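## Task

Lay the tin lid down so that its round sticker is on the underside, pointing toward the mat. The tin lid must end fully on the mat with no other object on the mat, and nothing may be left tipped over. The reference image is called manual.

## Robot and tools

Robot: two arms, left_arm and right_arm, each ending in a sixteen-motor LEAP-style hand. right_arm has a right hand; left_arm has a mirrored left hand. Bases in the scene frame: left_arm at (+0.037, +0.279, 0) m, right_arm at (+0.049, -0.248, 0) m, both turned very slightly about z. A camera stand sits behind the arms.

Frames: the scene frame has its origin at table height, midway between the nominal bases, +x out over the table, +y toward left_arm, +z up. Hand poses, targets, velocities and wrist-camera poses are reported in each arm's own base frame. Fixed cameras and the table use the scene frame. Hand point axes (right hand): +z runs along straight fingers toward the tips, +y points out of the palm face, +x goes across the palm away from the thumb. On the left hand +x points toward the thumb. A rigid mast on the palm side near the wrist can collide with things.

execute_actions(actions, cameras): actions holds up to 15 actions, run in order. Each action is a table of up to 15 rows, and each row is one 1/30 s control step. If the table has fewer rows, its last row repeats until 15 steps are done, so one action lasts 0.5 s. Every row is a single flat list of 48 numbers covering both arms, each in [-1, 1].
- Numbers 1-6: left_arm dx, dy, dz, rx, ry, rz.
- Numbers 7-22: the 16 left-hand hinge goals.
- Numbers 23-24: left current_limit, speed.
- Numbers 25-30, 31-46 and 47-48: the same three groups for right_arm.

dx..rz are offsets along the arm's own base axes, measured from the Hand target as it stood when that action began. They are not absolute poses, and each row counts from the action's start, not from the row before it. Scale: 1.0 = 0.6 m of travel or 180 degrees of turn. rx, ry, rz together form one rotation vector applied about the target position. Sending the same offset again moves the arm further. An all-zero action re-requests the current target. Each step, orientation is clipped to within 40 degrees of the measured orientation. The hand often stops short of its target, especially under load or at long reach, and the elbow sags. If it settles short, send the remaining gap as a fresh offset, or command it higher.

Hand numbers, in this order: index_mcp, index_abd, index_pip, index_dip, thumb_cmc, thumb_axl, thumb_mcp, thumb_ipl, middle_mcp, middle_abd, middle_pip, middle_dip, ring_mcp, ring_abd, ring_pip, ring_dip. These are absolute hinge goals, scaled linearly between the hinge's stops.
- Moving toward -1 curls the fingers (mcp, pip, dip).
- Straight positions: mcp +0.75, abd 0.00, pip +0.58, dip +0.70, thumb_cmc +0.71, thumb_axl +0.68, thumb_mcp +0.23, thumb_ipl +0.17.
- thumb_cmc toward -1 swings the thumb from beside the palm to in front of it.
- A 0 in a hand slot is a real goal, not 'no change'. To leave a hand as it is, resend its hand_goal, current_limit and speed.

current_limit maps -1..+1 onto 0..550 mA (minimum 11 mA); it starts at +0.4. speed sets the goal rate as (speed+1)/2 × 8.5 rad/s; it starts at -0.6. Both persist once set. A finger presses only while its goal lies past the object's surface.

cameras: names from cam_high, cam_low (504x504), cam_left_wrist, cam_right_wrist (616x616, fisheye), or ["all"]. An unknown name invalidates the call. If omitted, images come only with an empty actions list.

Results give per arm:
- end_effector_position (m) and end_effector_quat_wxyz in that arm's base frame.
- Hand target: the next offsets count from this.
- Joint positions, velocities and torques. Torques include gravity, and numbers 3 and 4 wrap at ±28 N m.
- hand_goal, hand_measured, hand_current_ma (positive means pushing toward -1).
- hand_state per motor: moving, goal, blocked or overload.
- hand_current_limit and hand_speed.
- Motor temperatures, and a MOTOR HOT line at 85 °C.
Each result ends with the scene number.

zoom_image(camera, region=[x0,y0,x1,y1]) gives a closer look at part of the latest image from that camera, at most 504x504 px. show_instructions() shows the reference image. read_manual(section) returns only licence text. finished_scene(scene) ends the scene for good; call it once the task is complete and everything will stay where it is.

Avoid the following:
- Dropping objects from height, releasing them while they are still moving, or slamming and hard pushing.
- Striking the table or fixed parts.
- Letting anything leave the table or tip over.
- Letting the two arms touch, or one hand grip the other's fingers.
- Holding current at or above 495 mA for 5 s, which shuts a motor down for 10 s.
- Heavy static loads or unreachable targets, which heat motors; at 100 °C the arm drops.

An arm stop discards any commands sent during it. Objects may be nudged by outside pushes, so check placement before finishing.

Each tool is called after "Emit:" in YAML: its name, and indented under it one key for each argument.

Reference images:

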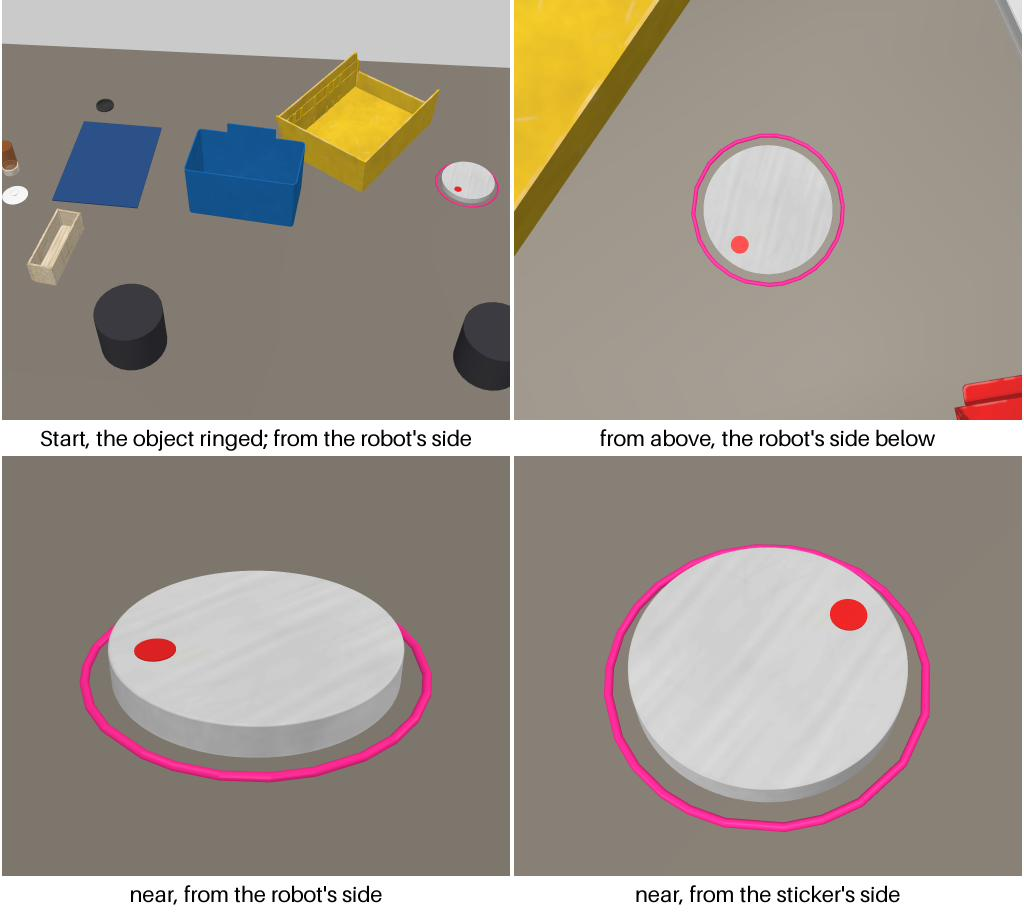

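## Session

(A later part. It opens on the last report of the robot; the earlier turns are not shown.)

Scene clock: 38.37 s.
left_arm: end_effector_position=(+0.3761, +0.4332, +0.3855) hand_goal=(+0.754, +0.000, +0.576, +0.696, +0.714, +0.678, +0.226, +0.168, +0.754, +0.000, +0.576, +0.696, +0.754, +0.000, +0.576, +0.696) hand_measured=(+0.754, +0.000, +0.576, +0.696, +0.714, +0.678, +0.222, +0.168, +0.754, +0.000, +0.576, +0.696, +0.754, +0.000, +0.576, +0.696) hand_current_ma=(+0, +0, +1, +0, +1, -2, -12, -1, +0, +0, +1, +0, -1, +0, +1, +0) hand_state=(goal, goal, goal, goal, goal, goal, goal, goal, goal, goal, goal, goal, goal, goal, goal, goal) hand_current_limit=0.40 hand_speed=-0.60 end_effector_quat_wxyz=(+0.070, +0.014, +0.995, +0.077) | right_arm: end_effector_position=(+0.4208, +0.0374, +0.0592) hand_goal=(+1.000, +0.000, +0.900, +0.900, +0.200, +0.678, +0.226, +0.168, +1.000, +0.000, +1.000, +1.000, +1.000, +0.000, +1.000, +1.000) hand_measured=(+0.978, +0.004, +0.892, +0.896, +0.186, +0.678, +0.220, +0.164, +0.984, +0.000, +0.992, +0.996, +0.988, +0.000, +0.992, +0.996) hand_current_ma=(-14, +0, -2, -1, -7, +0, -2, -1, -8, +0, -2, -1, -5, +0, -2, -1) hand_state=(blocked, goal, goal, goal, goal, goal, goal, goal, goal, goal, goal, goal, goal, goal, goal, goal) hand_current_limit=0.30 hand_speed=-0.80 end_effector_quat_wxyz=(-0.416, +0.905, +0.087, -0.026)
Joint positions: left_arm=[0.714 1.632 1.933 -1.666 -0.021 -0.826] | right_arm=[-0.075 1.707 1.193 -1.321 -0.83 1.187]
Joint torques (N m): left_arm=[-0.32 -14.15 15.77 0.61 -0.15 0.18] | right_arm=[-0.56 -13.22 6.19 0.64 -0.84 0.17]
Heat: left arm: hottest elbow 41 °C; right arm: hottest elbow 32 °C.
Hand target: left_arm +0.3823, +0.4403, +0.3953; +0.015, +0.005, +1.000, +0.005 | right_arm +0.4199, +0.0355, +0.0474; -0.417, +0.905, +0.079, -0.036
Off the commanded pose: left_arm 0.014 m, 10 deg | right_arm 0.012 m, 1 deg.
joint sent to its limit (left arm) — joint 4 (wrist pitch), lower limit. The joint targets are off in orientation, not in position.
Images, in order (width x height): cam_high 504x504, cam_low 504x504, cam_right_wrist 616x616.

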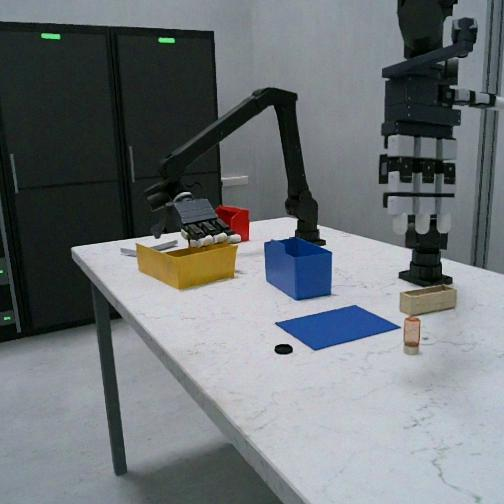

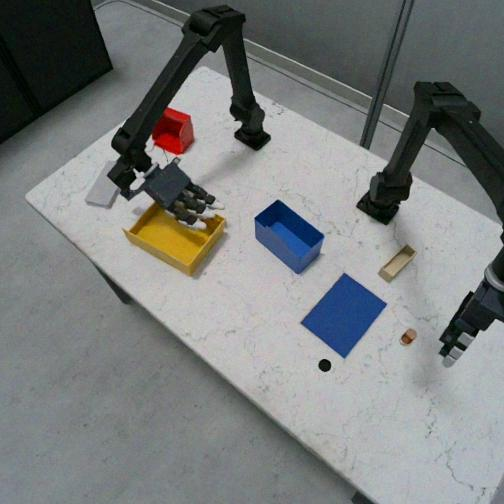

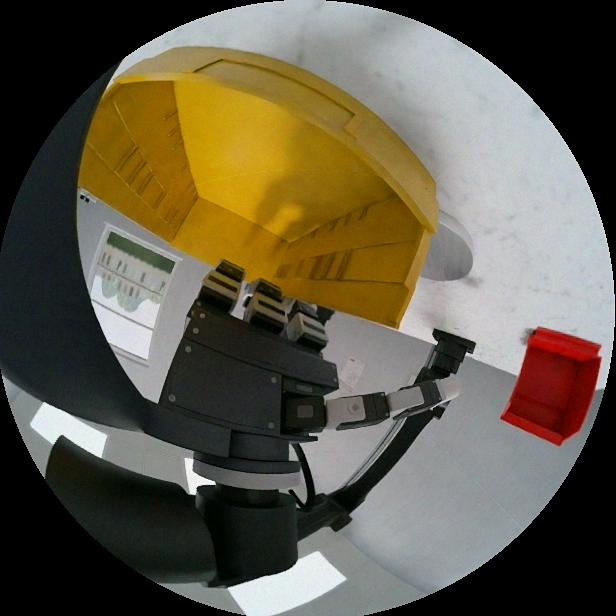

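Emit:
execute_actions:
  actions:
    - [[0,0,0,0,0,0,0.754,0,0.576,0.696,0.714,0.678,0.226,0.168,0.754,0,0.576,0.696,0.754,0,0.576,0.696,0.4,-0.6,0,0,0.18,0,0,0,1,0,0.9,0.9,0.2,0.678,0.226,0.168,1,0,1,1,1,0,1,1,0.3,-0.8]]
    - [[0,0,0,0,0,0,0.754,0,0.576,0.696,0.714,0.678,0.226,0.168,0.754,0,0.576,0.696,0.754,0,0.576,0.696,0.4,-0.6,0,-0.17,0.2,0,0,0,0.754,0,0.576,0.7,0.714,0.678,-0.3,0.1,0.754,0,0.576,0.7,1,0,1,1,0.4,-0.6]]
  cameras: ["cam_low","cam_right_wrist"]

Emit:
zoom_image:
  camera: "cam_low"
  region: [80, 120, 260, 300]

Scene clock: 40.40 s.
left_arm: end_effector_position=(+0.3761, +0.4332, +0.3855) hand_goal=(+0.754, +0.000, +0.576, +0.696, +0.714, +0.678, +0.226, +0.168, +0.754, +0.000, +0.576, +0.696, +0.754, +0.000, +0.576, +0.696) hand_measured=(+0.754, +0.000, +0.576, +0.696, +0.714, +0.678, +0.222, +0.168, +0.754, +0.000, +0.576, +0.696, +0.754, +0.000, +0.576, +0.696) hand_current_ma=(+0, +0, +1, +0, +1, -2, -12, -1, +0, +0, +1, +0, -1, +0, +1, +0) hand_state=(goal, goal, goal, goal, goal, goal, goal, goal, goal, goal, goal, goal, goal, goal, goal, goal) hand_current_limit=0.40 hand_speed=-0.60 end_effector_quat_wxyz=(+0.070, +0.014, +0.995, +0.077) | right_arm: end_effector_position=(+0.4145, -0.0666, +0.2730) hand_goal=(+0.754, +0.000, +0.576, +0.700, +0.714, +0.678, -0.300, +0.100, +0.754, +0.000, +0.576, +0.700, +1.000, +0.000, +1.000, +1.000) hand_measured=(+0.746, +0.002, +0.576, +0.702, +0.702, +0.678, -0.300, +0.102, +0.746, -0.002, +0.576, +0.702, +0.988, +0.000, +0.994, +0.996) hand_current_ma=(-2, +0, +0, +0, -4, +0, +0, +0, -2, +0, +0, +0, -5, +0, -1, -1) hand_state=(goal, goal, goal, goal, goal, goal, goal, goal, goal, goal, goal, goal, goal, goal, goal, goal) hand_current_limit=0.40 hand_speed=-0.60 end_effector_quat_wxyz=(-0.350, +0.932, +0.030, +0.092)
Joint positions: left_arm=[0.714 1.632 1.933 -1.666 -0.021 -0.826] | right_arm=[-0.283 1.44 1.491 -1.676 -0.739 1.203]
Joint torques (N m): left_arm=[-0.38 -14.1 15.79 0.64 -0.15 0.18] | right_arm=[0.15 -9.93 9.91 0.01 -0.93 0.16]
Motor temperatures (°C): left_arm=[28 26 42 25 28 27] | right_arm=[30 30 32 27 26 29]
Heat: left arm: hottest elbow 42 °C; right arm: hottest elbow 32 °C.
Hand target: left_arm +0.3823, +0.4403, +0.3953; +0.015, +0.005, +1.000, +0.005 | right_arm +0.4200, -0.0665, +0.2755; -0.417, +0.905, +0.079, -0.035
Off the commanded pose: left_arm 0.014 m, 10 deg | right_arm 0.006 m, 18 deg.
joint sent to its limit (left arm) — joint 4 (wrist pitch), lower limit. The joint targets are off in orientation, not in position.
joint sent to its limit (right arm) — joint 4 (wrist pitch), lower limit. The joint targets are off in orientation, not in position.
Images, in order (width x height): cam_low 504x504, cam_right_wrist 616x616.

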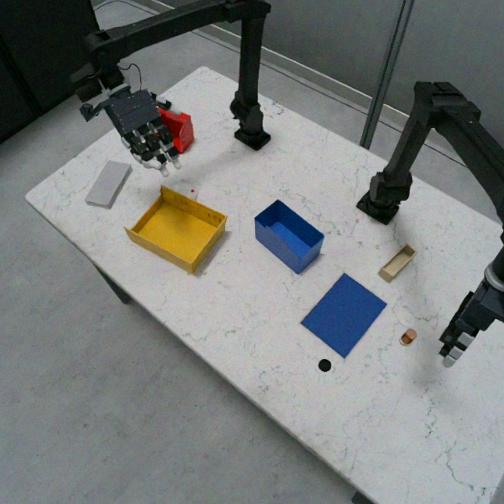

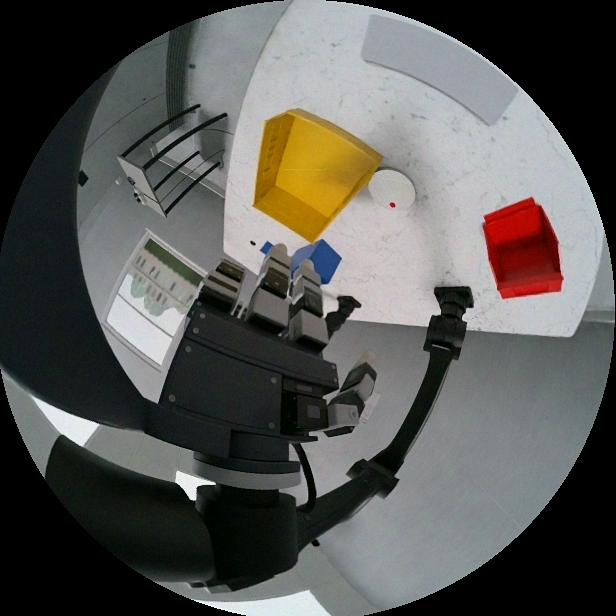

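Scaled by 2.800 from the camera's 504x504 image, which has a finer 720x720 frame.

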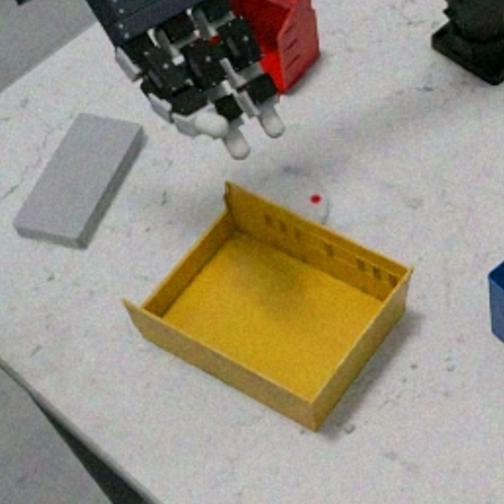

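Emit:
execute_actions:
  actions:
    - [[0,0,0,0,0,0,0.754,0,0.576,0.696,0.714,0.678,0.226,0.168,0.754,0,0.576,0.696,0.754,0,0.576,0.696,0.4,-0.6,-0.01,-0.01,0,-0.1305,-0.0475,0.052,0.754,0,0.576,0.7,0.714,0.678,-0.3,0.1,0.754,0,0.576,0.7,0.75,0,-1,-1,0.4,-0.6]]
    - [[0,0,0,0,0,0,0.754,0,0.576,0.696,0.714,0.678,0.226,0.168,0.754,0,0.576,0.696,0.754,0,0.576,0.696,0.4,-0.6,-0.01,-0.01,0,-0.1305,-0.0475,0.052,0.754,0,0.576,0.7,0.714,0.678,-0.3,0.1,0.754,0,0.576,0.7,0.75,0,-1,-1,0.4,-0.6]]
    - [[0,0,0,0,0,0,0.754,0,0.576,0.696,0.714,0.678,0.226,0.168,0.754,0,0.576,0.696,0.754,0,0.576,0.696,0.4,-0.6,0,0,-0.15,0,0,0,0.754,0,0.576,0.7,0.714,0.678,-0.3,0.1,0.754,0,0.576,0.7,0.75,0,-0.85,-0.85,0.2,-0.6]]
  cameras: ["cam_low","cam_right_wrist"]

Emit:
zoom_image:
  camera: "cam_low"
  region: [100, 120, 240, 260]

Emit:
zoom_image:
  camera: "cam_right_wrist"
  region: [150, 100, 450, 400]

Scene clock: 45.83 s.
left_arm: end_effector_position=(+0.3761, +0.4332, +0.3855) hand_goal=(+0.754, +0.000, +0.576, +0.696, +0.714, +0.678, +0.226, +0.168, +0.754, +0.000, +0.576, +0.696, +0.754, +0.000, +0.576, +0.696) hand_measured=(+0.754, +0.000, +0.576, +0.696, +0.714, +0.678, +0.222, +0.168, +0.754, +0.000, +0.576, +0.696, +0.754, +0.000, +0.576, +0.696) hand_current_ma=(+0, +0, +1, +0, +1, -2, -12, -1, +0, +0, +1, +0, -1, +0, +1, +0) hand_state=(goal, goal, goal, goal, goal, goal, goal, goal, goal, goal, goal, goal, goal, goal, goal, goal) hand_current_limit=0.40 hand_speed=-0.60 end_effector_quat_wxyz=(+0.070, +0.014, +0.995, +0.077) | right_arm: end_effector_position=(+0.4019, -0.0789, +0.1862) hand_goal=(+0.754, +0.000, +0.576, +0.700, +0.714, +0.678, -0.300, +0.100, +0.754, +0.000, +0.576, +0.700, +0.750, +0.000, -0.850, -0.850) hand_measured=(+0.750, +0.002, +0.576, +0.702, +0.712, +0.678, -0.302, +0.102, +0.750, -0.002, +0.576, +0.702, +0.748, +0.000, -0.840, -0.842) hand_current_ma=(-1, +0, +0, +0, +0, +0, +0, +0, -1, +0, +0, +0, +0, +0, +3, +2) hand_state=(goal, goal, goal, goal, goal, goal, goal, goal, goal, goal, goal, goal, goal, goal, goal, goal) hand_current_limit=0.20 hand_speed=-0.60 end_effector_quat_wxyz=(-0.001, +0.967, +0.254, -0.002)
Joint positions: left_arm=[0.714 1.632 1.933 -1.666 -0.021 -0.826] | right_arm=[0.017 1.357 1.143 -1.361 -0.001 1.074]
Joint torques (N m): left_arm=[-0.38 -14.21 15.8 0.64 -0.16 0.18] | right_arm=[0.26 -8.7 8.08 1.24 0.13 0.04]
Heat: left arm: hottest elbow 43 °C; right arm: hottest elbow 32 °C.
Hand target: left_arm +0.3823, +0.4403, +0.3953; +0.015, +0.005, +1.000, +0.005 | right_arm +0.4078, -0.0786, +0.1854; +0.002, +0.966, +0.259, +0.001
Off the commanded pose: left_arm 0.014 m, 10 deg | right_arm 0.006 m, 1 deg.
joint sent to its limit (left arm) — joint 4 (wrist pitch), lower limit. The joint targets are off in orientation, not in position.
Images, in order (width x height): cam_low 504x504, cam_right_wrist 616x616.

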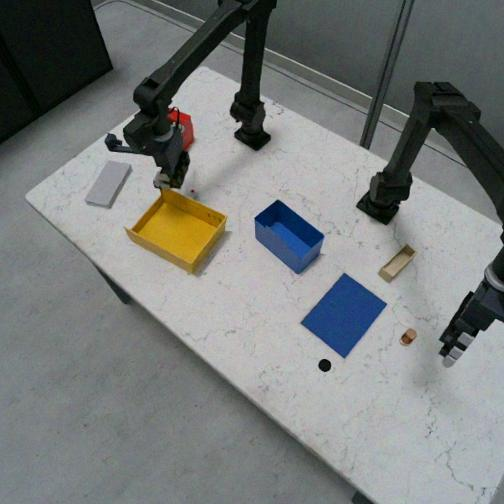

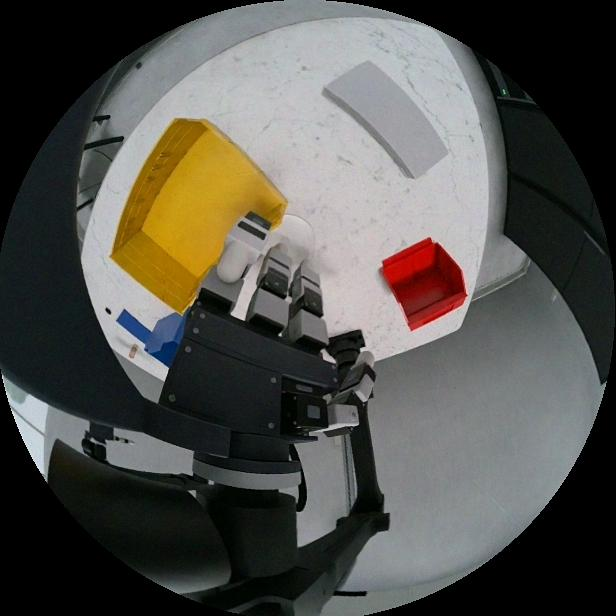

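Scaled by 3.600 from the camera's 504x504 image, which has a finer 720x720 frame.

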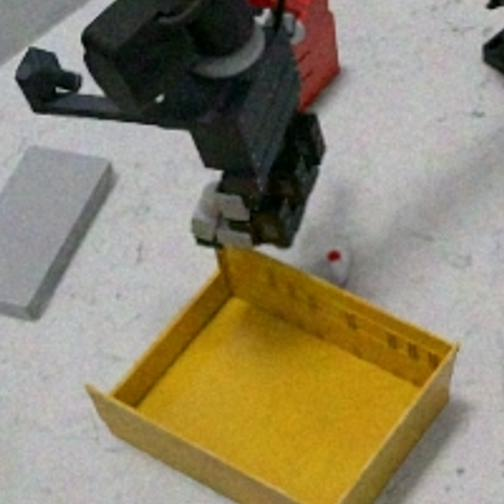

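Scaled by 1.680 from the camera's 616x616 image, which has a finer 880x880 frame.

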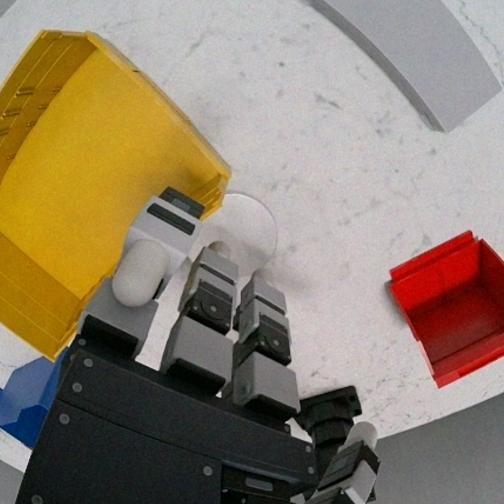

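Emit:
execute_actions:
  actions:
    - [[0,0,0,0,0,0,0.754,0,0.576,0.696,0.714,0.678,0.226,0.168,0.754,0,0.576,0.696,0.754,0,0.576,0.696,0.4,-0.6,-0.01,-0.005,-0.07,0,0,0,0.754,0,0.576,0.7,0.714,0.678,-0.3,0.1,0.754,0,0.576,0.7,0.75,0,-0.85,-0.85,0.2,-0.6]]
    - [[0,0,0,0,0,0,0.754,0,0.576,0.696,0.714,0.678,0.226,0.168,0.754,0,0.576,0.696,0.754,0,0.576,0.696,0.4,-0.6,0,0,-0.025,0,0,0,0.754,0,0.576,0.7,0.714,0.678,-0.3,0.1,0.754,0,0.576,0.7,0.75,0,-0.85,-0.85,0.2,-0.6]]
    - [[0,0,0,0,0,0,0.754,0,0.576,0.696,0.714,0.678,0.226,0.168,0.754,0,0.576,0.696,0.754,0,0.576,0.696,0.4,-0.6,-0.03,-0.05,-0.005,0,0,0,0.754,0,0.576,0.7,0.714,0.678,-0.3,0.1,0.754,0,0.576,0.7,0.75,0,-0.85,-0.85,0.2,-0.6]]
  cameras: ["cam_low","cam_right_wrist"]

Emit:
zoom_image:
  camera: "cam_right_wrist"
  region: [150, 100, 450, 400]

Scene clock: 49.33 s.
left_arm: end_effector_position=(+0.3761, +0.4332, +0.3855) hand_goal=(+0.754, +0.000, +0.576, +0.696, +0.714, +0.678, +0.226, +0.168, +0.754, +0.000, +0.576, +0.696, +0.754, +0.000, +0.576, +0.696) hand_measured=(+0.754, +0.000, +0.576, +0.696, +0.714, +0.678, +0.222, +0.168, +0.754, +0.000, +0.576, +0.696, +0.754, +0.000, +0.576, +0.696) hand_current_ma=(+0, +0, +1, +0, +1, -2, -12, -1, +0, +0, +1, +0, -1, +0, +1, +0) hand_state=(goal, goal, goal, goal, goal, goal, goal, goal, goal, goal, goal, goal, goal, goal, goal, goal) hand_current_limit=0.40 hand_speed=-0.60 end_effector_quat_wxyz=(+0.070, +0.014, +0.995, +0.077) | right_arm: end_effector_position=(+0.3998, -0.1041, +0.1597) hand_goal=(+0.754, +0.000, +0.576, +0.700, +0.714, +0.678, -0.300, +0.100, +0.754, +0.000, +0.576, +0.700, +0.750, +0.000, -0.850, -0.850) hand_measured=(+0.752, +0.002, +0.576, +0.702, +0.712, +0.678, -0.302, +0.102, +0.752, +0.000, +0.576, +0.702, +0.708, +0.018, -0.856, -0.830) hand_current_ma=(+0, +0, +0, +0, +0, +0, +0, +0, +0, +0, +0, +0, -45, +7, -1, +11) hand_state=(goal, goal, goal, goal, goal, goal, goal, goal, goal, goal, goal, goal, blocked, goal, goal, blocked) hand_current_limit=0.20 hand_speed=-0.60 end_effector_quat_wxyz=(+0.012, +0.963, +0.266, +0.043)
Joint positions: left_arm=[0.714 1.632 1.933 -1.666 -0.021 -0.826] | right_arm=[-0.053 1.306 1.015 -1.19 -0.005 0.98]
Joint torques (N m): left_arm=[-0.26 -14.27 15.76 0.61 -0.15 0.19] | right_arm=[-2.61 -5.83 4.36 0.9 0.22 0.08]
Heat: left arm: hottest elbow 44 °C; right arm: hottest elbow 32 °C.
Hand target: left_arm +0.3823, +0.4403, +0.3953; +0.015, +0.005, +1.000, +0.005 | right_arm +0.3840, -0.1115, +0.1256; +0.002, +0.966, +0.259, +0.002
Off the commanded pose: left_arm 0.014 m, 10 deg | right_arm 0.038 m, 5 deg.
joint sent to its limit (left arm) — joint 4 (wrist pitch), lower limit. The joint targets are off in orientation, not in position.
Images, in order (width x height): cam_low 504x504, cam_right_wrist 616x616.

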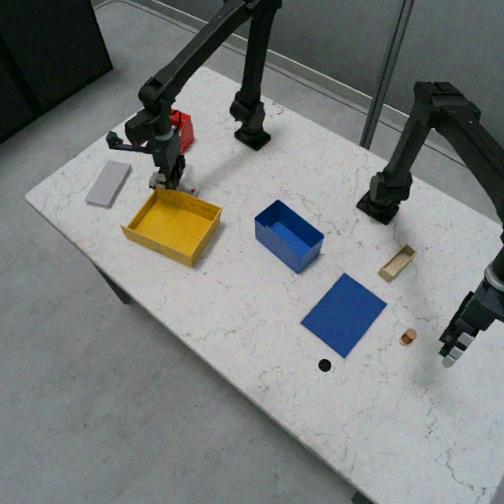

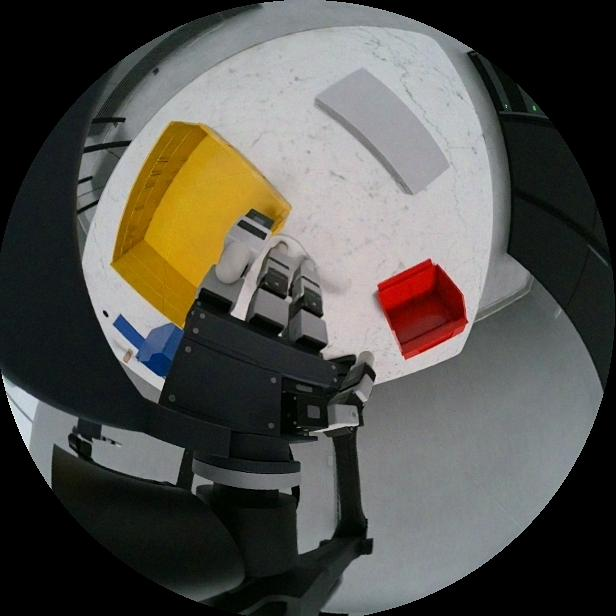

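Scaled by 1.680 from the camera's 616x616 image, which has a finer 880x880 frame.

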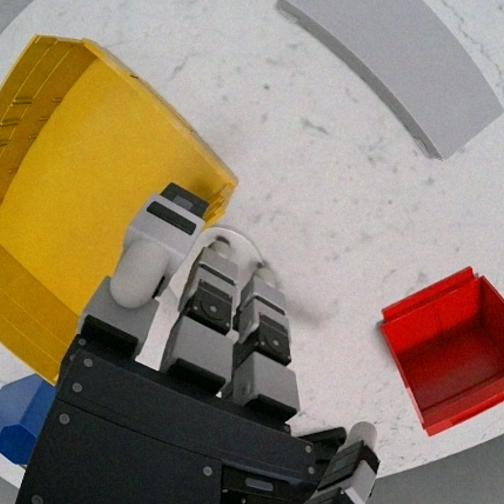

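Emit:
execute_actions:
  actions:
    - [[0,0,0,0,0,0,0.754,0,0.576,0.696,0.714,0.678,0.226,0.168,0.754,0,0.576,0.696,0.754,0,0.576,0.696,0.4,-0.6,0,0,0.13,0,0,0,0.754,0,0.576,0.7,0.714,0.678,-0.3,0.1,0.754,0,0.576,0.7,0.9,0,-0.85,-0.85,0.2,-0.6]]
    - [[0,0,0,0,0,0,0.754,0,0.576,0.696,0.714,0.678,0.226,0.168,0.754,0,0.576,0.696,0.754,0,0.576,0.696,0.4,-0.6,-0.05,-0.005,0,0,0,0,0.754,0,-0.85,-0.85,0.714,0.678,-0.3,0.1,0.754,0,0.576,0.7,0.754,0,0.576,0.7,0.3,-0.6]]
    - [[0,0,0,0,0,0,0.754,0,0.576,0.696,0.714,0.678,0.226,0.168,0.754,0,0.576,0.696,0.754,0,0.576,0.696,0.4,-0.6,-0.01,0,-0.05,0,0,0,0.754,0,-0.85,-0.85,0.714,0.678,-0.3,0.1,0.754,0,0.576,0.7,0.754,0,0.576,0.7,0.3,-0.6]]
  cameras: ["cam_low","cam_right_wrist"]

Emit:
zoom_image:
  camera: "cam_right_wrist"
  region: [150, 100, 450, 400]

Emit:
zoom_image:
  camera: "cam_low"
  region: [100, 120, 240, 260]

Scene clock: 52.77 s.
left_arm: end_effector_position=(+0.3761, +0.4332, +0.3855) hand_goal=(+0.754, +0.000, +0.576, +0.696, +0.714, +0.678, +0.226, +0.168, +0.754, +0.000, +0.576, +0.696, +0.754, +0.000, +0.576, +0.696) hand_measured=(+0.754, +0.000, +0.576, +0.696, +0.714, +0.678, +0.222, +0.168, +0.754, +0.000, +0.576, +0.696, +0.754, +0.000, +0.576, +0.696) hand_current_ma=(+0, +0, +1, +0, +1, -2, -12, -1, +0, +0, +1, +0, -1, +0, +1, +0) hand_state=(goal, goal, goal, goal, goal, goal, goal, goal, goal, goal, goal, goal, goal, goal, goal, goal) hand_current_limit=0.40 hand_speed=-0.60 end_effector_quat_wxyz=(+0.070, +0.014, +0.995, +0.077) | right_arm: end_effector_position=(+0.3530, -0.1160, +0.1985) hand_goal=(+0.754, +0.000, -0.850, -0.850, +0.714, +0.678, -0.300, +0.100, +0.754, +0.000, +0.576, +0.700, +0.754, +0.000, +0.576, +0.700) hand_measured=(+0.754, +0.002, -0.842, -0.840, +0.712, +0.678, -0.302, +0.102, +0.752, +0.000, +0.576, +0.702, +0.694, -0.006, +0.554, +0.700) hand_current_ma=(+0, +0, +2, +3, +0, +0, +0, +0, +0, +0, +0, +0, -85, -1, -13, +0) hand_state=(goal, goal, goal, goal, goal, goal, goal, goal, goal, goal, goal, goal, blocked, goal, blocked, goal) hand_current_limit=0.30 hand_speed=-0.60 end_effector_quat_wxyz=(+0.017, +0.966, +0.255, +0.031)
Joint positions: left_arm=[0.714 1.632 1.933 -1.666 -0.021 -0.826] | right_arm=[-0.086 1.175 1.008 -1.334 0.011 0.968]
Joint torques (N m): left_arm=[-0.26 -14.21 15.76 0.62 -0.15 0.18] | right_arm=[-0.21 -3.31 6.05 0.85 -0.31 0.03]
Heat: left arm: hottest elbow 44 °C; right arm: hottest elbow 32 °C.
Hand target: left_arm +0.3823, +0.4403, +0.3953; +0.015, +0.005, +1.000, +0.005 | right_arm +0.3479, -0.1146, +0.1735; +0.002, +0.966, +0.259, +0.002
Off the commanded pose: left_arm 0.014 m, 10 deg | right_arm 0.026 m, 4 deg.
joint sent to its limit (left arm) — joint 4 (wrist pitch), lower limit. The joint targets are off in orientation, not in position.
Images, in order (width x height): cam_low 504x504, cam_right_wrist 616x616.

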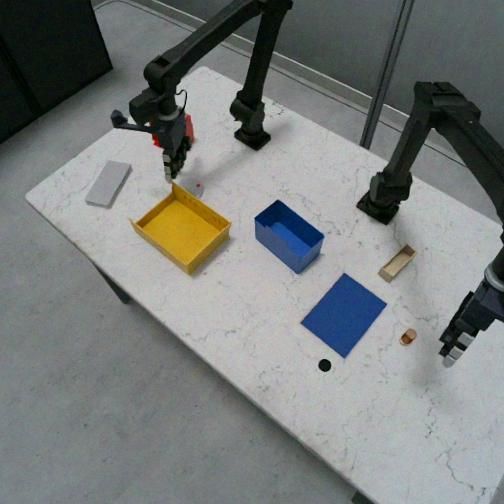

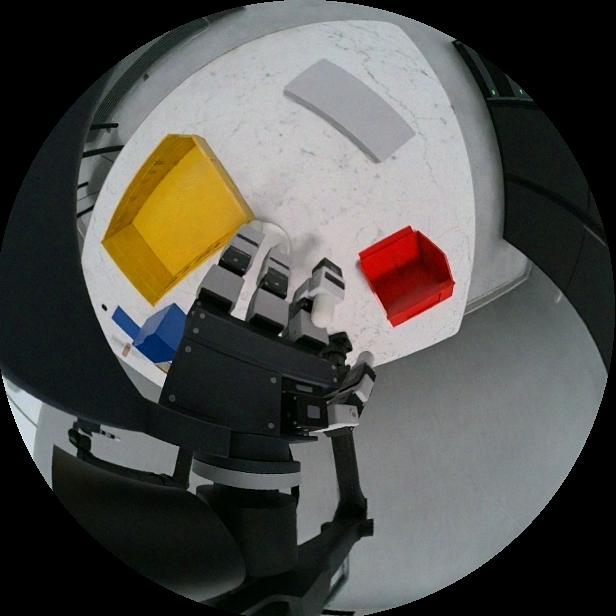

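Scaled by 1.680 from the camera's 616x616 image, which has a finer 880x880 frame.

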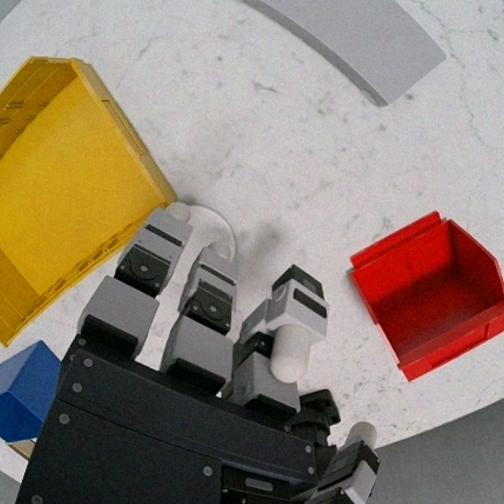

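Scaled by 3.600 from the camera's 504x504 image, which has a finer 720x720 frame.

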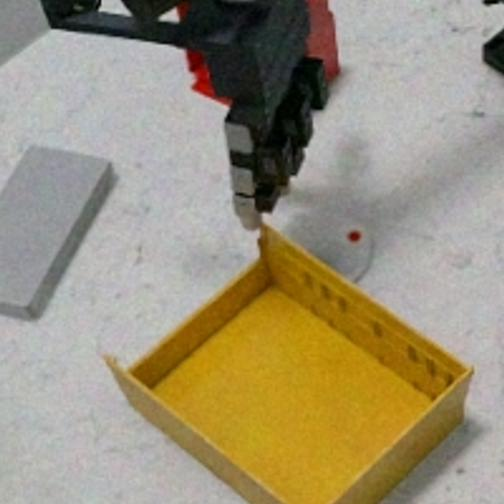

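Emit:
execute_actions:
  actions:
    - [[0,0,0,0,0,0,0.754,0,0.576,0.696,0.714,0.678,0.226,0.168,0.754,0,0.576,0.696,0.754,0,0.576,0.696,0.4,-0.6,-0.03,0,0.08,0,0,0,0.754,0,-0.85,-0.85,0.714,0.678,-0.3,0.1,0.754,0,0.576,0.7,0.754,0,0.576,0.7,0.3,-0.6]]
    - [[0,0,0,0,0,0,0.754,0,0.576,0.696,0.714,0.678,0.226,0.168,0.754,0,0.576,0.696,0.754,0,0.576,0.696,0.4,-0.6,-0.035,0.045,-0.05,0,0,0,0.754,0,-0.85,-0.85,0.714,0.678,-0.3,0.1,0.754,0,0.576,0.7,0.754,0,0.576,0.7,0.3,-0.6]]
  cameras: ["cam_low","cam_right_wrist"]

Emit:
zoom_image:
  camera: "cam_right_wrist"
  region: [150, 100, 450, 400]

Scene clock: 55.47 s.
left_arm: end_effector_position=(+0.3761, +0.4332, +0.3855) hand_goal=(+0.754, +0.000, +0.576, +0.696, +0.714, +0.678, +0.226, +0.168, +0.754, +0.000, +0.576, +0.696, +0.754, +0.000, +0.576, +0.696) hand_measured=(+0.754, +0.000, +0.576, +0.696, +0.714, +0.678, +0.222, +0.168, +0.754, +0.000, +0.576, +0.696, +0.754, +0.000, +0.576, +0.696) hand_current_ma=(+0, +0, +1, +0, +1, -2, -12, -1, +0, +0, +1, +0, -1, +0, +1, +0) hand_state=(goal, goal, goal, goal, goal, goal, goal, goal, goal, goal, goal, goal, goal, goal, goal, goal) hand_current_limit=0.40 hand_speed=-0.60 end_effector_quat_wxyz=(+0.070, +0.014, +0.995, +0.077) | right_arm: end_effector_position=(+0.3072, -0.0901, +0.1896) hand_goal=(+0.754, +0.000, -0.850, -0.850, +0.714, +0.678, -0.300, +0.100, +0.754, +0.000, +0.576, +0.700, +0.754, +0.000, +0.576, +0.700) hand_measured=(+0.754, +0.002, -0.842, -0.840, +0.712, +0.678, -0.302, +0.102, +0.752, +0.000, +0.576, +0.702, +0.750, -0.004, +0.574, +0.700) hand_current_ma=(+0, +0, +2, +3, +0, +0, +0, +0, +0, +0, +0, +0, -1, +0, +0, +0) hand_state=(goal, goal, goal, goal, goal, goal, goal, goal, goal, goal, goal, goal, goal, goal, goal, goal) hand_current_limit=0.30 hand_speed=-0.60 end_effector_quat_wxyz=(-0.001, +0.966, +0.258, -0.007)
Joint positions: left_arm=[0.714 1.632 1.933 -1.666 -0.021 -0.826] | right_arm=[-0.016 1.101 0.939 -1.422 0.001 1.033]
Joint torques (N m): left_arm=[-0.15 -14.27 15.76 0.61 -0.15 0.17] | right_arm=[0.15 -5.6 7.72 1.22 0.06 0.13]
Heat: left arm: hottest elbow 45 °C; right arm: hottest elbow 33 °C.
Hand target: left_arm +0.3823, +0.4403, +0.3953; +0.015, +0.005, +1.000, +0.005 | right_arm +0.3090, -0.0876, +0.1916; +0.002, +0.966, +0.259, +0.002
Off the commanded pose: left_arm 0.014 m, 10 deg | right_arm 0.004 m, 1 deg.
joint sent to its limit (left arm) — joint 4 (wrist pitch), lower limit. The joint targets are off in orientation, not in position.
Images, in order (width x height): cam_low 504x504, cam_right_wrist 616x616.

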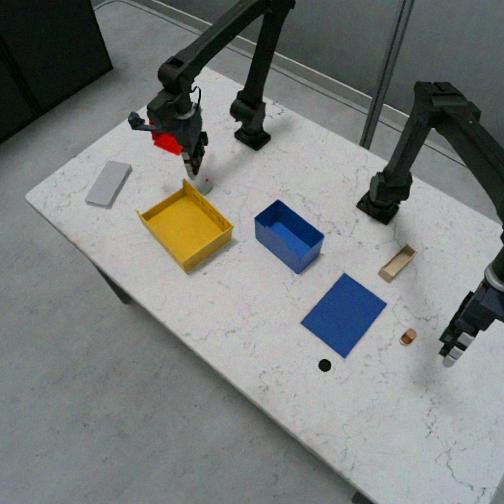

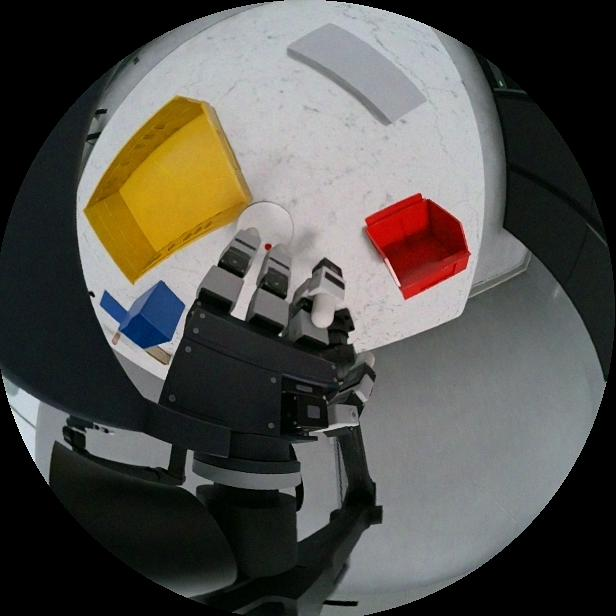

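Scaled by 1.680 from the camera's 616x616 image, which has a finer 880x880 frame.

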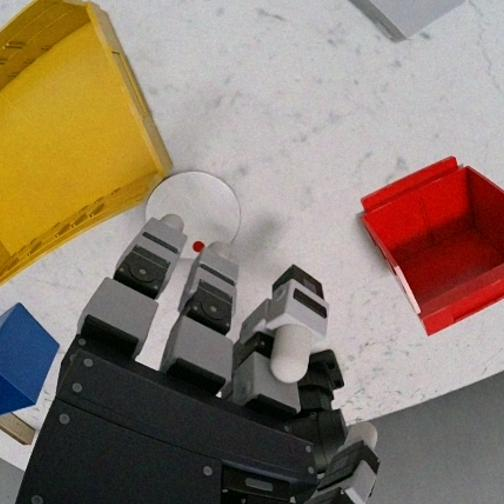

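Emit:
execute_actions:
  actions:
    - [[0,0,0,0,0,0,0.754,0,0.576,0.696,0.714,0.678,0.226,0.168,0.754,0,0.576,0.696,0.754,0,0.576,0.696,0.4,-0.6,0,0.005,-0.075,0,0,0,0.754,0,-0.85,-0.85,0.714,0.678,-0.3,0.1,0.754,0,0.576,0.7,0.754,0,0.576,0.7,0.3,-0.6]]
    - [[0,0,0,0,0,0,0.754,0,0.576,0.696,0.714,0.678,0.226,0.168,0.754,0,0.576,0.696,0.754,0,0.576,0.696,0.4,-0.6,0,0,-0.03,0,0,0,0.754,0,-0.85,-0.85,0.714,0.678,-0.3,0.1,0.754,0,0.576,0.7,0.754,0,0.576,0.7,0.3,-0.6]]
    - [[0,0,0,0,0,0,0.754,0,0.576,0.696,0.714,0.678,0.226,0.168,0.754,0,0.576,0.696,0.754,0,0.576,0.696,0.4,-0.6,0,-0.07,-0.005,0,0,0,0.754,0,-0.85,-0.85,0.714,0.678,-0.3,0.1,0.754,0,0.576,0.7,0.754,0,0.576,0.7,0.3,-0.6]]
    - [[0,0,0,0,0,0,0.754,0,0.576,0.696,0.714,0.678,0.226,0.168,0.754,0,0.576,0.696,0.754,0,0.576,0.696,0.4,-0.6,-0.025,-0.07,0,0,0,0,0.754,0,-0.85,-0.85,0.714,0.678,-0.3,0.1,0.754,0,0.576,0.7,0.754,0,0.576,0.7,0.3,-0.6]]
    - [[0,0,0,0,0,0,0.754,0,0.576,0.696,0.714,0.678,0.226,0.168,0.754,0,0.576,0.696,0.754,0,0.576,0.696,0.4,-0.6,-0.035,-0.07,0,0,0,0,0.754,0,-0.85,-0.85,0.714,0.678,-0.3,0.1,0.754,0,0.576,0.7,0.754,0,0.576,0.7,0.3,-0.6]]
  cameras: ["cam_low","cam_right_wrist"]

Emit:
zoom_image:
  camera: "cam_right_wrist"
  region: [150, 100, 450, 400]

Scene clock: 61.63 s.
left_arm: end_effector_position=(+0.3761, +0.4332, +0.3855) hand_goal=(+0.754, +0.000, +0.576, +0.696, +0.714, +0.678, +0.226, +0.168, +0.754, +0.000, +0.576, +0.696, +0.754, +0.000, +0.576, +0.696) hand_measured=(+0.754, +0.000, +0.576, +0.696, +0.714, +0.678, +0.222, +0.168, +0.754, +0.000, +0.576, +0.696, +0.754, +0.000, +0.576, +0.696) hand_current_ma=(+0, +0, +1, +0, +1, -2, -12, -1, +0, +0, +1, +0, -1, +0, +1, +0) hand_state=(goal, goal, goal, goal, goal, goal, goal, goal, goal, goal, goal, goal, goal, goal, goal, goal) hand_current_limit=0.40 hand_speed=-0.60 end_effector_quat_wxyz=(+0.070, +0.014, +0.995, +0.077) | right_arm: end_effector_position=(+0.2852, -0.2044, +0.1461) hand_goal=(+0.754, +0.000, -0.850, -0.850, +0.714, +0.678, -0.300, +0.100, +0.754, +0.000, +0.576, +0.700, +0.754, +0.000, +0.576, +0.700) hand_measured=(+0.754, +0.000, -0.842, -0.840, +0.714, +0.678, -0.302, +0.102, +0.800, -0.052, +0.608, +0.720, +0.760, -0.006, +0.582, +0.706) hand_current_ma=(+0, +0, +2, +3, +0, +0, +0, +0, +54, -48, +24, +10, +1, -1, +1, +1) hand_state=(goal, goal, goal, goal, goal, goal, goal, goal, blocked, blocked, blocked, goal, goal, goal, goal, goal) hand_current_limit=0.30 hand_speed=-0.60 end_effector_quat_wxyz=(+0.009, +0.964, +0.265, +0.027)
Joint positions: left_arm=[0.714 1.632 1.933 -1.666 -0.021 -0.826] | right_arm=[-0.441 1.092 0.811 -1.237 -0.022 0.593]
Joint torques (N m): left_arm=[-0.32 -14.1 15.76 0.57 -0.16 0.18] | right_arm=[-2.43 -2.9 5.31 1.42 0.81 0.03]
Heat: left arm: hottest elbow 46 °C; right arm: hottest elbow 33 °C.
Hand target: left_arm +0.3823, +0.4403, +0.3953; +0.015, +0.005, +1.000, +0.005 | right_arm +0.2729, -0.2106, +0.1254; +0.002, +0.966, +0.259, +0.001
Off the commanded pose: left_arm 0.014 m, 10 deg | right_arm 0.025 m, 3 deg.
joint sent to its limit (left arm) — joint 4 (wrist pitch), lower limit. The joint targets are off in orientation, not in position.
Images, in order (width x height): cam_low 504x504, cam_right_wrist 616x616.

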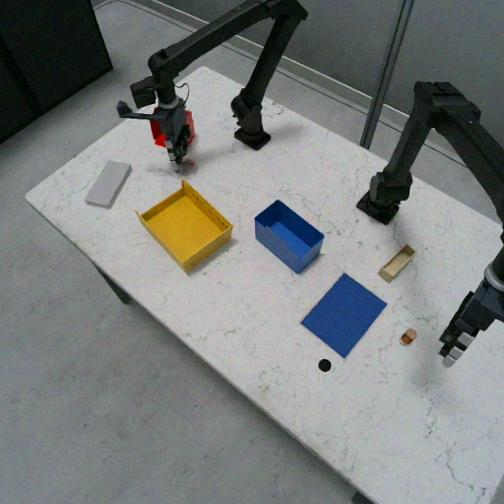

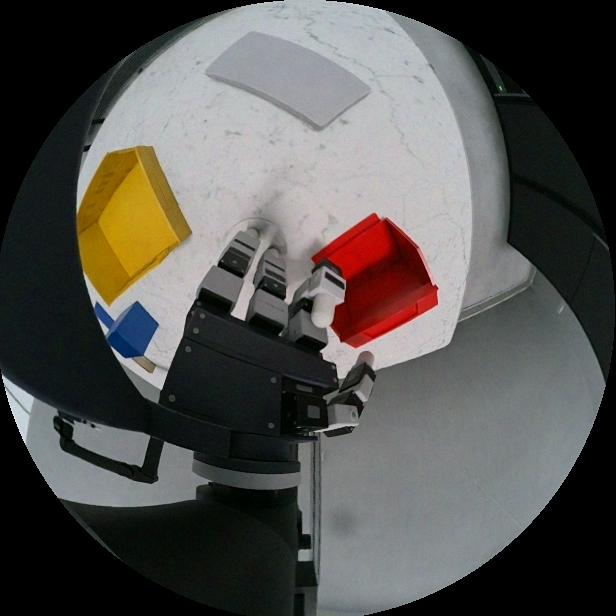

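Scaled by 1.680 from the camera's 616x616 image, which has a finer 880x880 frame.

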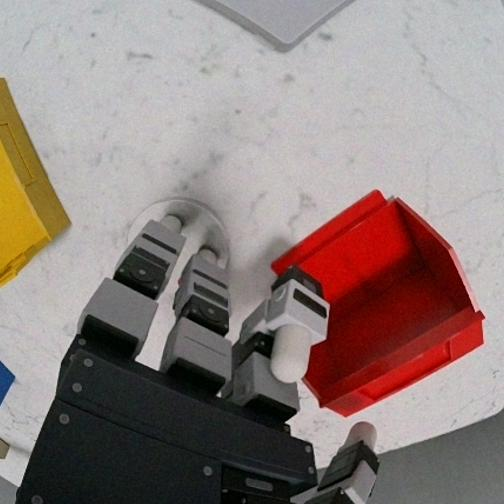

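Emit:
execute_actions:
  actions:
    - [[0,0,0,0,0,0,0.754,0,0.576,0.696,0.714,0.678,0.226,0.168,0.754,0,0.576,0.696,0.754,0,0.576,0.696,0.4,-0.6,0,0,0.18,0,0,0,0.754,0,-0.85,-0.85,0.714,0.678,-0.3,0.1,0.754,0,0.576,0.7,0.754,0,0.576,0.7,0.3,-0.6]]
    - [[0,0,0,0,0,0,0.754,0,0.576,0.696,0.714,0.678,0.226,0.168,0.754,0,0.576,0.696,0.754,0,0.576,0.696,0.4,-0.6,0.04,0.11,0,0.1375,0.031,-0.0905,0.86,0.15,-0.515,-0.575,0.3,0.678,0.1,0.168,1,0,-0.7,-0.9,1,0,-0.7,-0.9,0.4,-0.6]]
    - [[0,0,0,0,0,0,0.754,0,0.576,0.696,0.714,0.678,0.226,0.168,0.754,0,0.576,0.696,0.754,0,0.576,0.696,0.4,-0.6,0.044,0.113,-0.08,0.1375,0.031,-0.0905,0.86,0.15,-0.515,-0.575,-0.433,0.678,0.226,0.168,1,0,-0.7,-0.9,1,0,-0.7,-0.9,0.4,-0.6]]
    - [[0,0,0,0,0,0,0.754,0,0.576,0.696,0.714,0.678,0.226,0.168,0.754,0,0.576,0.696,0.754,0,0.576,0.696,0.4,-0.6,0,0,-0.17,0,0,0,0.86,0.15,-0.515,-0.575,-0.433,0.678,0.226,0.168,1,0,-0.7,-0.9,1,0,-0.7,-0.9,0.4,-0.6]]
  cameras: ["cam_low","cam_right_wrist"]

Emit:
zoom_image:
  camera: "cam_right_wrist"
  region: [250, 100, 550, 400]

Emit:
zoom_image:
  camera: "cam_low"
  region: [120, 100, 240, 220]

Scene clock: 65.80 s.
left_arm: end_effector_position=(+0.3761, +0.4332, +0.3855) hand_goal=(+0.754, +0.000, +0.576, +0.696, +0.714, +0.678, +0.226, +0.168, +0.754, +0.000, +0.576, +0.696, +0.754, +0.000, +0.576, +0.696) hand_measured=(+0.754, +0.000, +0.576, +0.696, +0.714, +0.678, +0.222, +0.168, +0.754, +0.000, +0.576, +0.696, +0.754, +0.000, +0.576, +0.696) hand_current_ma=(+0, +0, +1, +0, +1, -2, -12, -1, +0, +0, +1, +0, -1, +0, +1, +0) hand_state=(goal, goal, goal, goal, goal, goal, goal, goal, goal, goal, goal, goal, goal, goal, goal, goal) hand_current_limit=0.40 hand_speed=-0.60 end_effector_quat_wxyz=(+0.070, +0.014, +0.995, +0.077) | right_arm: end_effector_position=(+0.3195, -0.0683, +0.0921) hand_goal=(+0.860, +0.150, -0.514, -0.574, -0.432, +0.678, +0.226, +0.168, +1.000, +0.000, -0.700, -0.900, +1.000, +0.000, -0.700, -0.900) hand_measured=(+0.852, +0.148, -0.516, -0.576, -0.432, +0.678, +0.220, +0.164, +0.990, +0.002, -0.700, -0.898, +1.000, +0.000, -0.714, -0.896) hand_current_ma=(-2, +0, +0, +0, +0, +0, -2, -1, -4, +0, +0, +0, +0, +0, -6, +1) hand_state=(goal, goal, goal, goal, goal, goal, goal, goal, goal, goal, goal, goal, goal, goal, goal, goal) hand_current_limit=0.40 hand_speed=-0.60 end_effector_quat_wxyz=(-0.428, +0.903, -0.032, +0.020)
Joint positions: left_arm=[0.714 1.632 1.933 -1.666 -0.021 -0.826] | right_arm=[-0.421 1.482 1 -1.473 -0.818 1.053]
Joint torques (N m): left_arm=[-0.26 -14.21 15.77 0.62 -0.15 0.17] | right_arm=[-1.55 -7.77 7.01 0.79 -0.18 0.19]
Heat: left arm: hottest elbow 46 °C; right arm: hottest elbow 33 °C.
Hand target: left_arm +0.3823, +0.4403, +0.3953; +0.015, +0.005, +1.000, +0.005 | right_arm +0.3233, -0.0768, +0.0835; -0.420, +0.906, -0.039, +0.018
Off the commanded pose: left_arm 0.014 m, 10 deg | right_arm 0.013 m, 1 deg.
joint sent to its limit (left arm) — joint 4 (wrist pitch), lower limit. The joint targets are off in orientation, not in position.
Images, in order (width x height): cam_low 504x504, cam_right_wrist 616x616.

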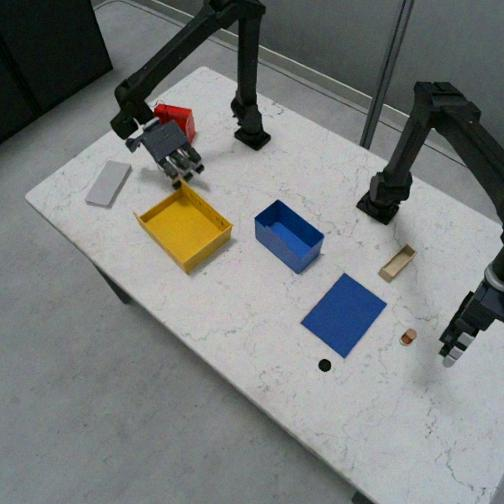

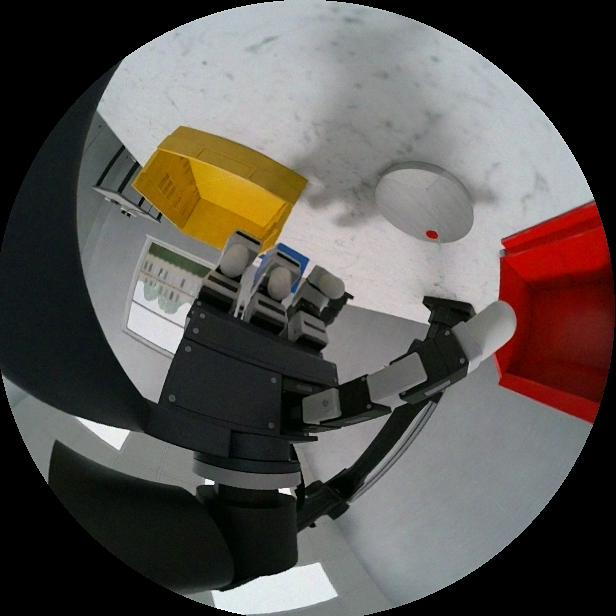

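Scaled by 1.680 from the camera's 616x616 image, which has a finer 880x880 frame.

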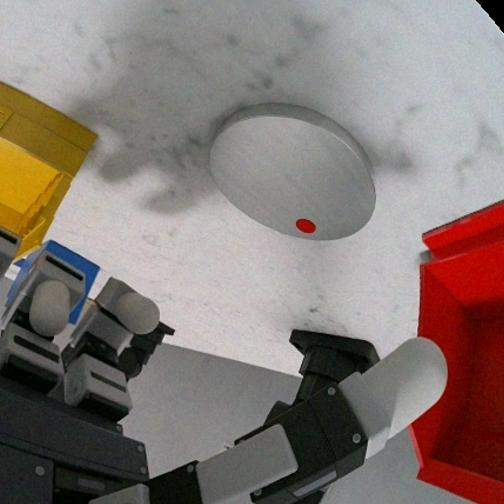

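Scaled by 4.200 from the camera's 504x504 image, which has a finer 720x720 frame.

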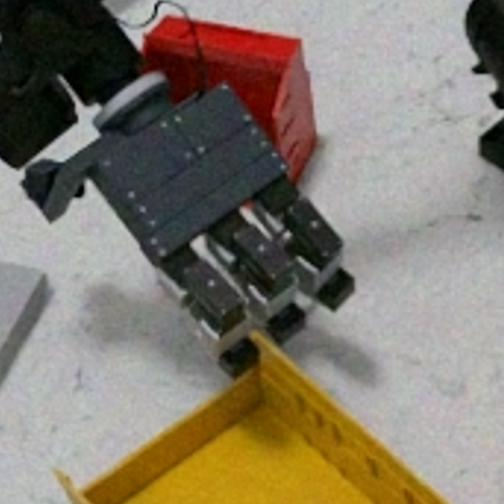

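Emit:
execute_actions:
  actions:
    - [[0,0,0,0,0,0,0.754,0,0.576,0.696,0.714,0.678,0.226,0.168,0.754,0,0.576,0.696,0.754,0,0.576,0.696,0.4,-0.6,-0.02,-0.05,0.2,-0.1375,-0.031,0.0905,0.754,0,-0.7,-0.7,0.2,0.678,-0.3,0.1,0.9,0,0.576,0.7,0.9,0,0.576,0.7,0.4,-0.6]]
    - [[0,0,0,0,0,0,0.754,0,0.576,0.696,0.714,0.678,0.226,0.168,0.754,0,0.576,0.696,0.754,0,0.576,0.696,0.4,-0.6,-0.044,-0.134,0,-0.1375,-0.031,0.0905,0.754,0,-0.85,-0.85,0.714,0.678,-0.3,0.1,0.754,0,0.576,0.7,0.754,0,0.576,0.7,0.4,-0.6]]
    - [[0,0,0,0,0,0,0.754,0,0.576,0.696,0.714,0.678,0.226,0.168,0.754,0,0.576,0.696,0.754,0,0.576,0.696,0.4,-0.6,0,0,-0.08,0,0,0,0.754,0,-0.85,-0.85,0.714,0.678,-0.3,0.1,0.754,0,0.576,0.7,0.754,0,0.576,0.7,0.3,-0.6]]
    - [[0,0,0,0,0,0,0.754,0,0.576,0.696,0.714,0.678,0.226,0.168,0.754,0,0.576,0.696,0.754,0,0.576,0.696,0.4,-0.6,0,0,-0.045,0,0,0,0.754,0,-0.85,-0.85,0.714,0.678,-0.3,0.1,0.754,0,0.576,0.7,0.754,0,0.576,0.7,0.3,-0.6]]
    - [[0,0,0,0,0,0,0.754,0,0.576,0.696,0.714,0.678,0.226,0.168,0.754,0,0.576,0.696,0.754,0,0.576,0.696,0.4,-0.6,0.01,-0.08,-0.005,0,0,0,0.754,0,-0.85,-0.85,0.714,0.678,-0.3,0.1,0.754,0,0.576,0.7,0.754,0,0.576,0.7,0.3,-0.6]]
    - [[0,0,0,0,0,0,0.754,0,0.576,0.696,0.714,0.678,0.226,0.168,0.754,0,0.576,0.696,0.754,0,0.576,0.696,0.4,-0.6,0.01,-0.08,0,0,0,0,0.754,0,-0.85,-0.85,0.714,0.678,-0.3,0.1,0.754,0,0.576,0.7,0.754,0,0.576,0.7,0.3,-0.6]]
  cameras: ["cam_low","cam_right_wrist"]

Emit:
zoom_image:
  camera: "cam_right_wrist"
  region: [150, 100, 450, 400]

Scene clock: 72.73 s.
left_arm: end_effector_position=(+0.3761, +0.4332, +0.3855) hand_goal=(+0.754, +0.000, +0.576, +0.696, +0.714, +0.678, +0.226, +0.168, +0.754, +0.000, +0.576, +0.696, +0.754, +0.000, +0.576, +0.696) hand_measured=(+0.754, +0.000, +0.576, +0.696, +0.714, +0.678, +0.222, +0.168, +0.754, +0.000, +0.576, +0.696, +0.754, +0.000, +0.576, +0.696) hand_current_ma=(+0, +0, +1, +0, +1, -2, -12, -1, +0, +0, +1, +0, -1, +0, +1, +0) hand_state=(goal, goal, goal, goal, goal, goal, goal, goal, goal, goal, goal, goal, goal, goal, goal, goal) hand_current_limit=0.40 hand_speed=-0.60 end_effector_quat_wxyz=(+0.070, +0.014, +0.995, +0.077) | right_arm: end_effector_position=(+0.2956, -0.2678, +0.1447) hand_goal=(+0.754, +0.000, -0.850, -0.850, +0.714, +0.678, -0.300, +0.100, +0.754, +0.000, +0.576, +0.700, +0.754, +0.000, +0.576, +0.700) hand_measured=(+0.754, +0.002, -0.840, -0.842, +0.712, +0.678, -0.302, +0.102, +0.824, -0.032, +0.622, +0.730, +0.792, -0.004, +0.600, +0.714) hand_current_ma=(+0, +0, +4, +2, +0, +0, +0, +0, +113, -20, +48, +22, +38, -1, +15, +6) hand_state=(goal, goal, goal, goal, goal, goal, goal, goal, blocked, blocked, blocked, blocked, blocked, goal, blocked, goal) hand_current_limit=0.30 hand_speed=-0.60 end_effector_quat_wxyz=(+0.002, +0.964, +0.265, +0.020)
Joint positions: left_arm=[0.714 1.632 1.933 -1.666 -0.021 -0.826] | right_arm=[-0.607 1.225 0.911 -1.228 -0.029 0.428]
Joint torques (N m): left_arm=[-0.44 -14.15 15.8 0.59 -0.16 0.19] | right_arm=[-1.73 -2.02 7.46 2.48 1.01 0.07]
Motor temperatures (°C): left_arm=[28 27 47 25 28 27] | right_arm=[30 30 33 27 26 29]
Heat: left arm: hottest elbow 47 °C; right arm: hottest elbow 33 °C.
Hand target: left_arm +0.3823, +0.4403, +0.3953; +0.015, +0.005, +1.000, +0.005 | right_arm +0.2970, -0.2832, +0.1255; +0.002, +0.966, +0.259, +0.002
Off the commanded pose: left_arm 0.014 m, 10 deg | right_arm 0.025 m, 2 deg.
joint sent to its limit (left arm) — joint 4 (wrist pitch), lower limit. The joint targets are off in orientation, not in position.
Images, in order (width x height): cam_low 504x504, cam_right_wrist 616x616.

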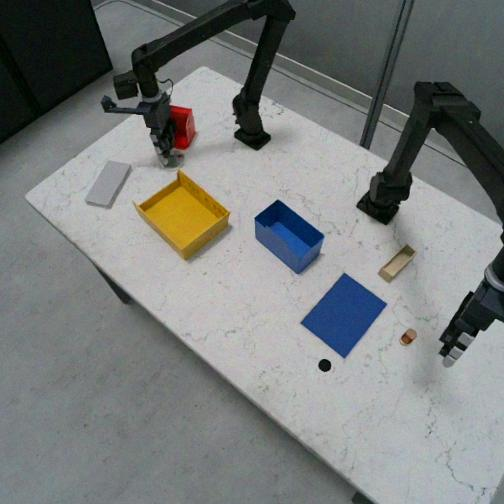

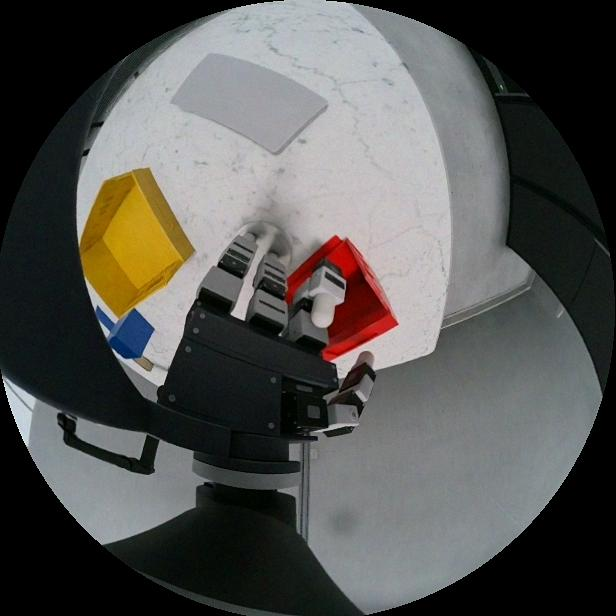

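Scaled by 1.680 from the camera's 616x616 image, which has a finer 880x880 frame.

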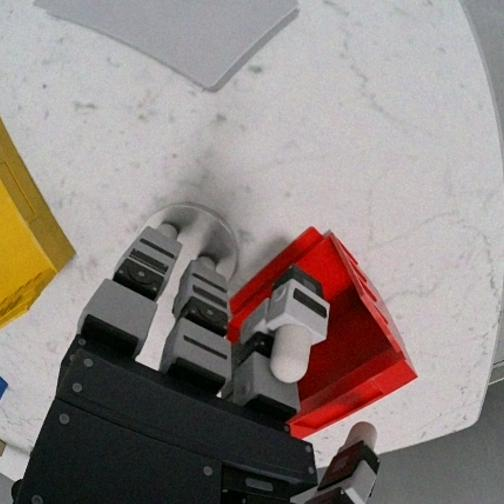

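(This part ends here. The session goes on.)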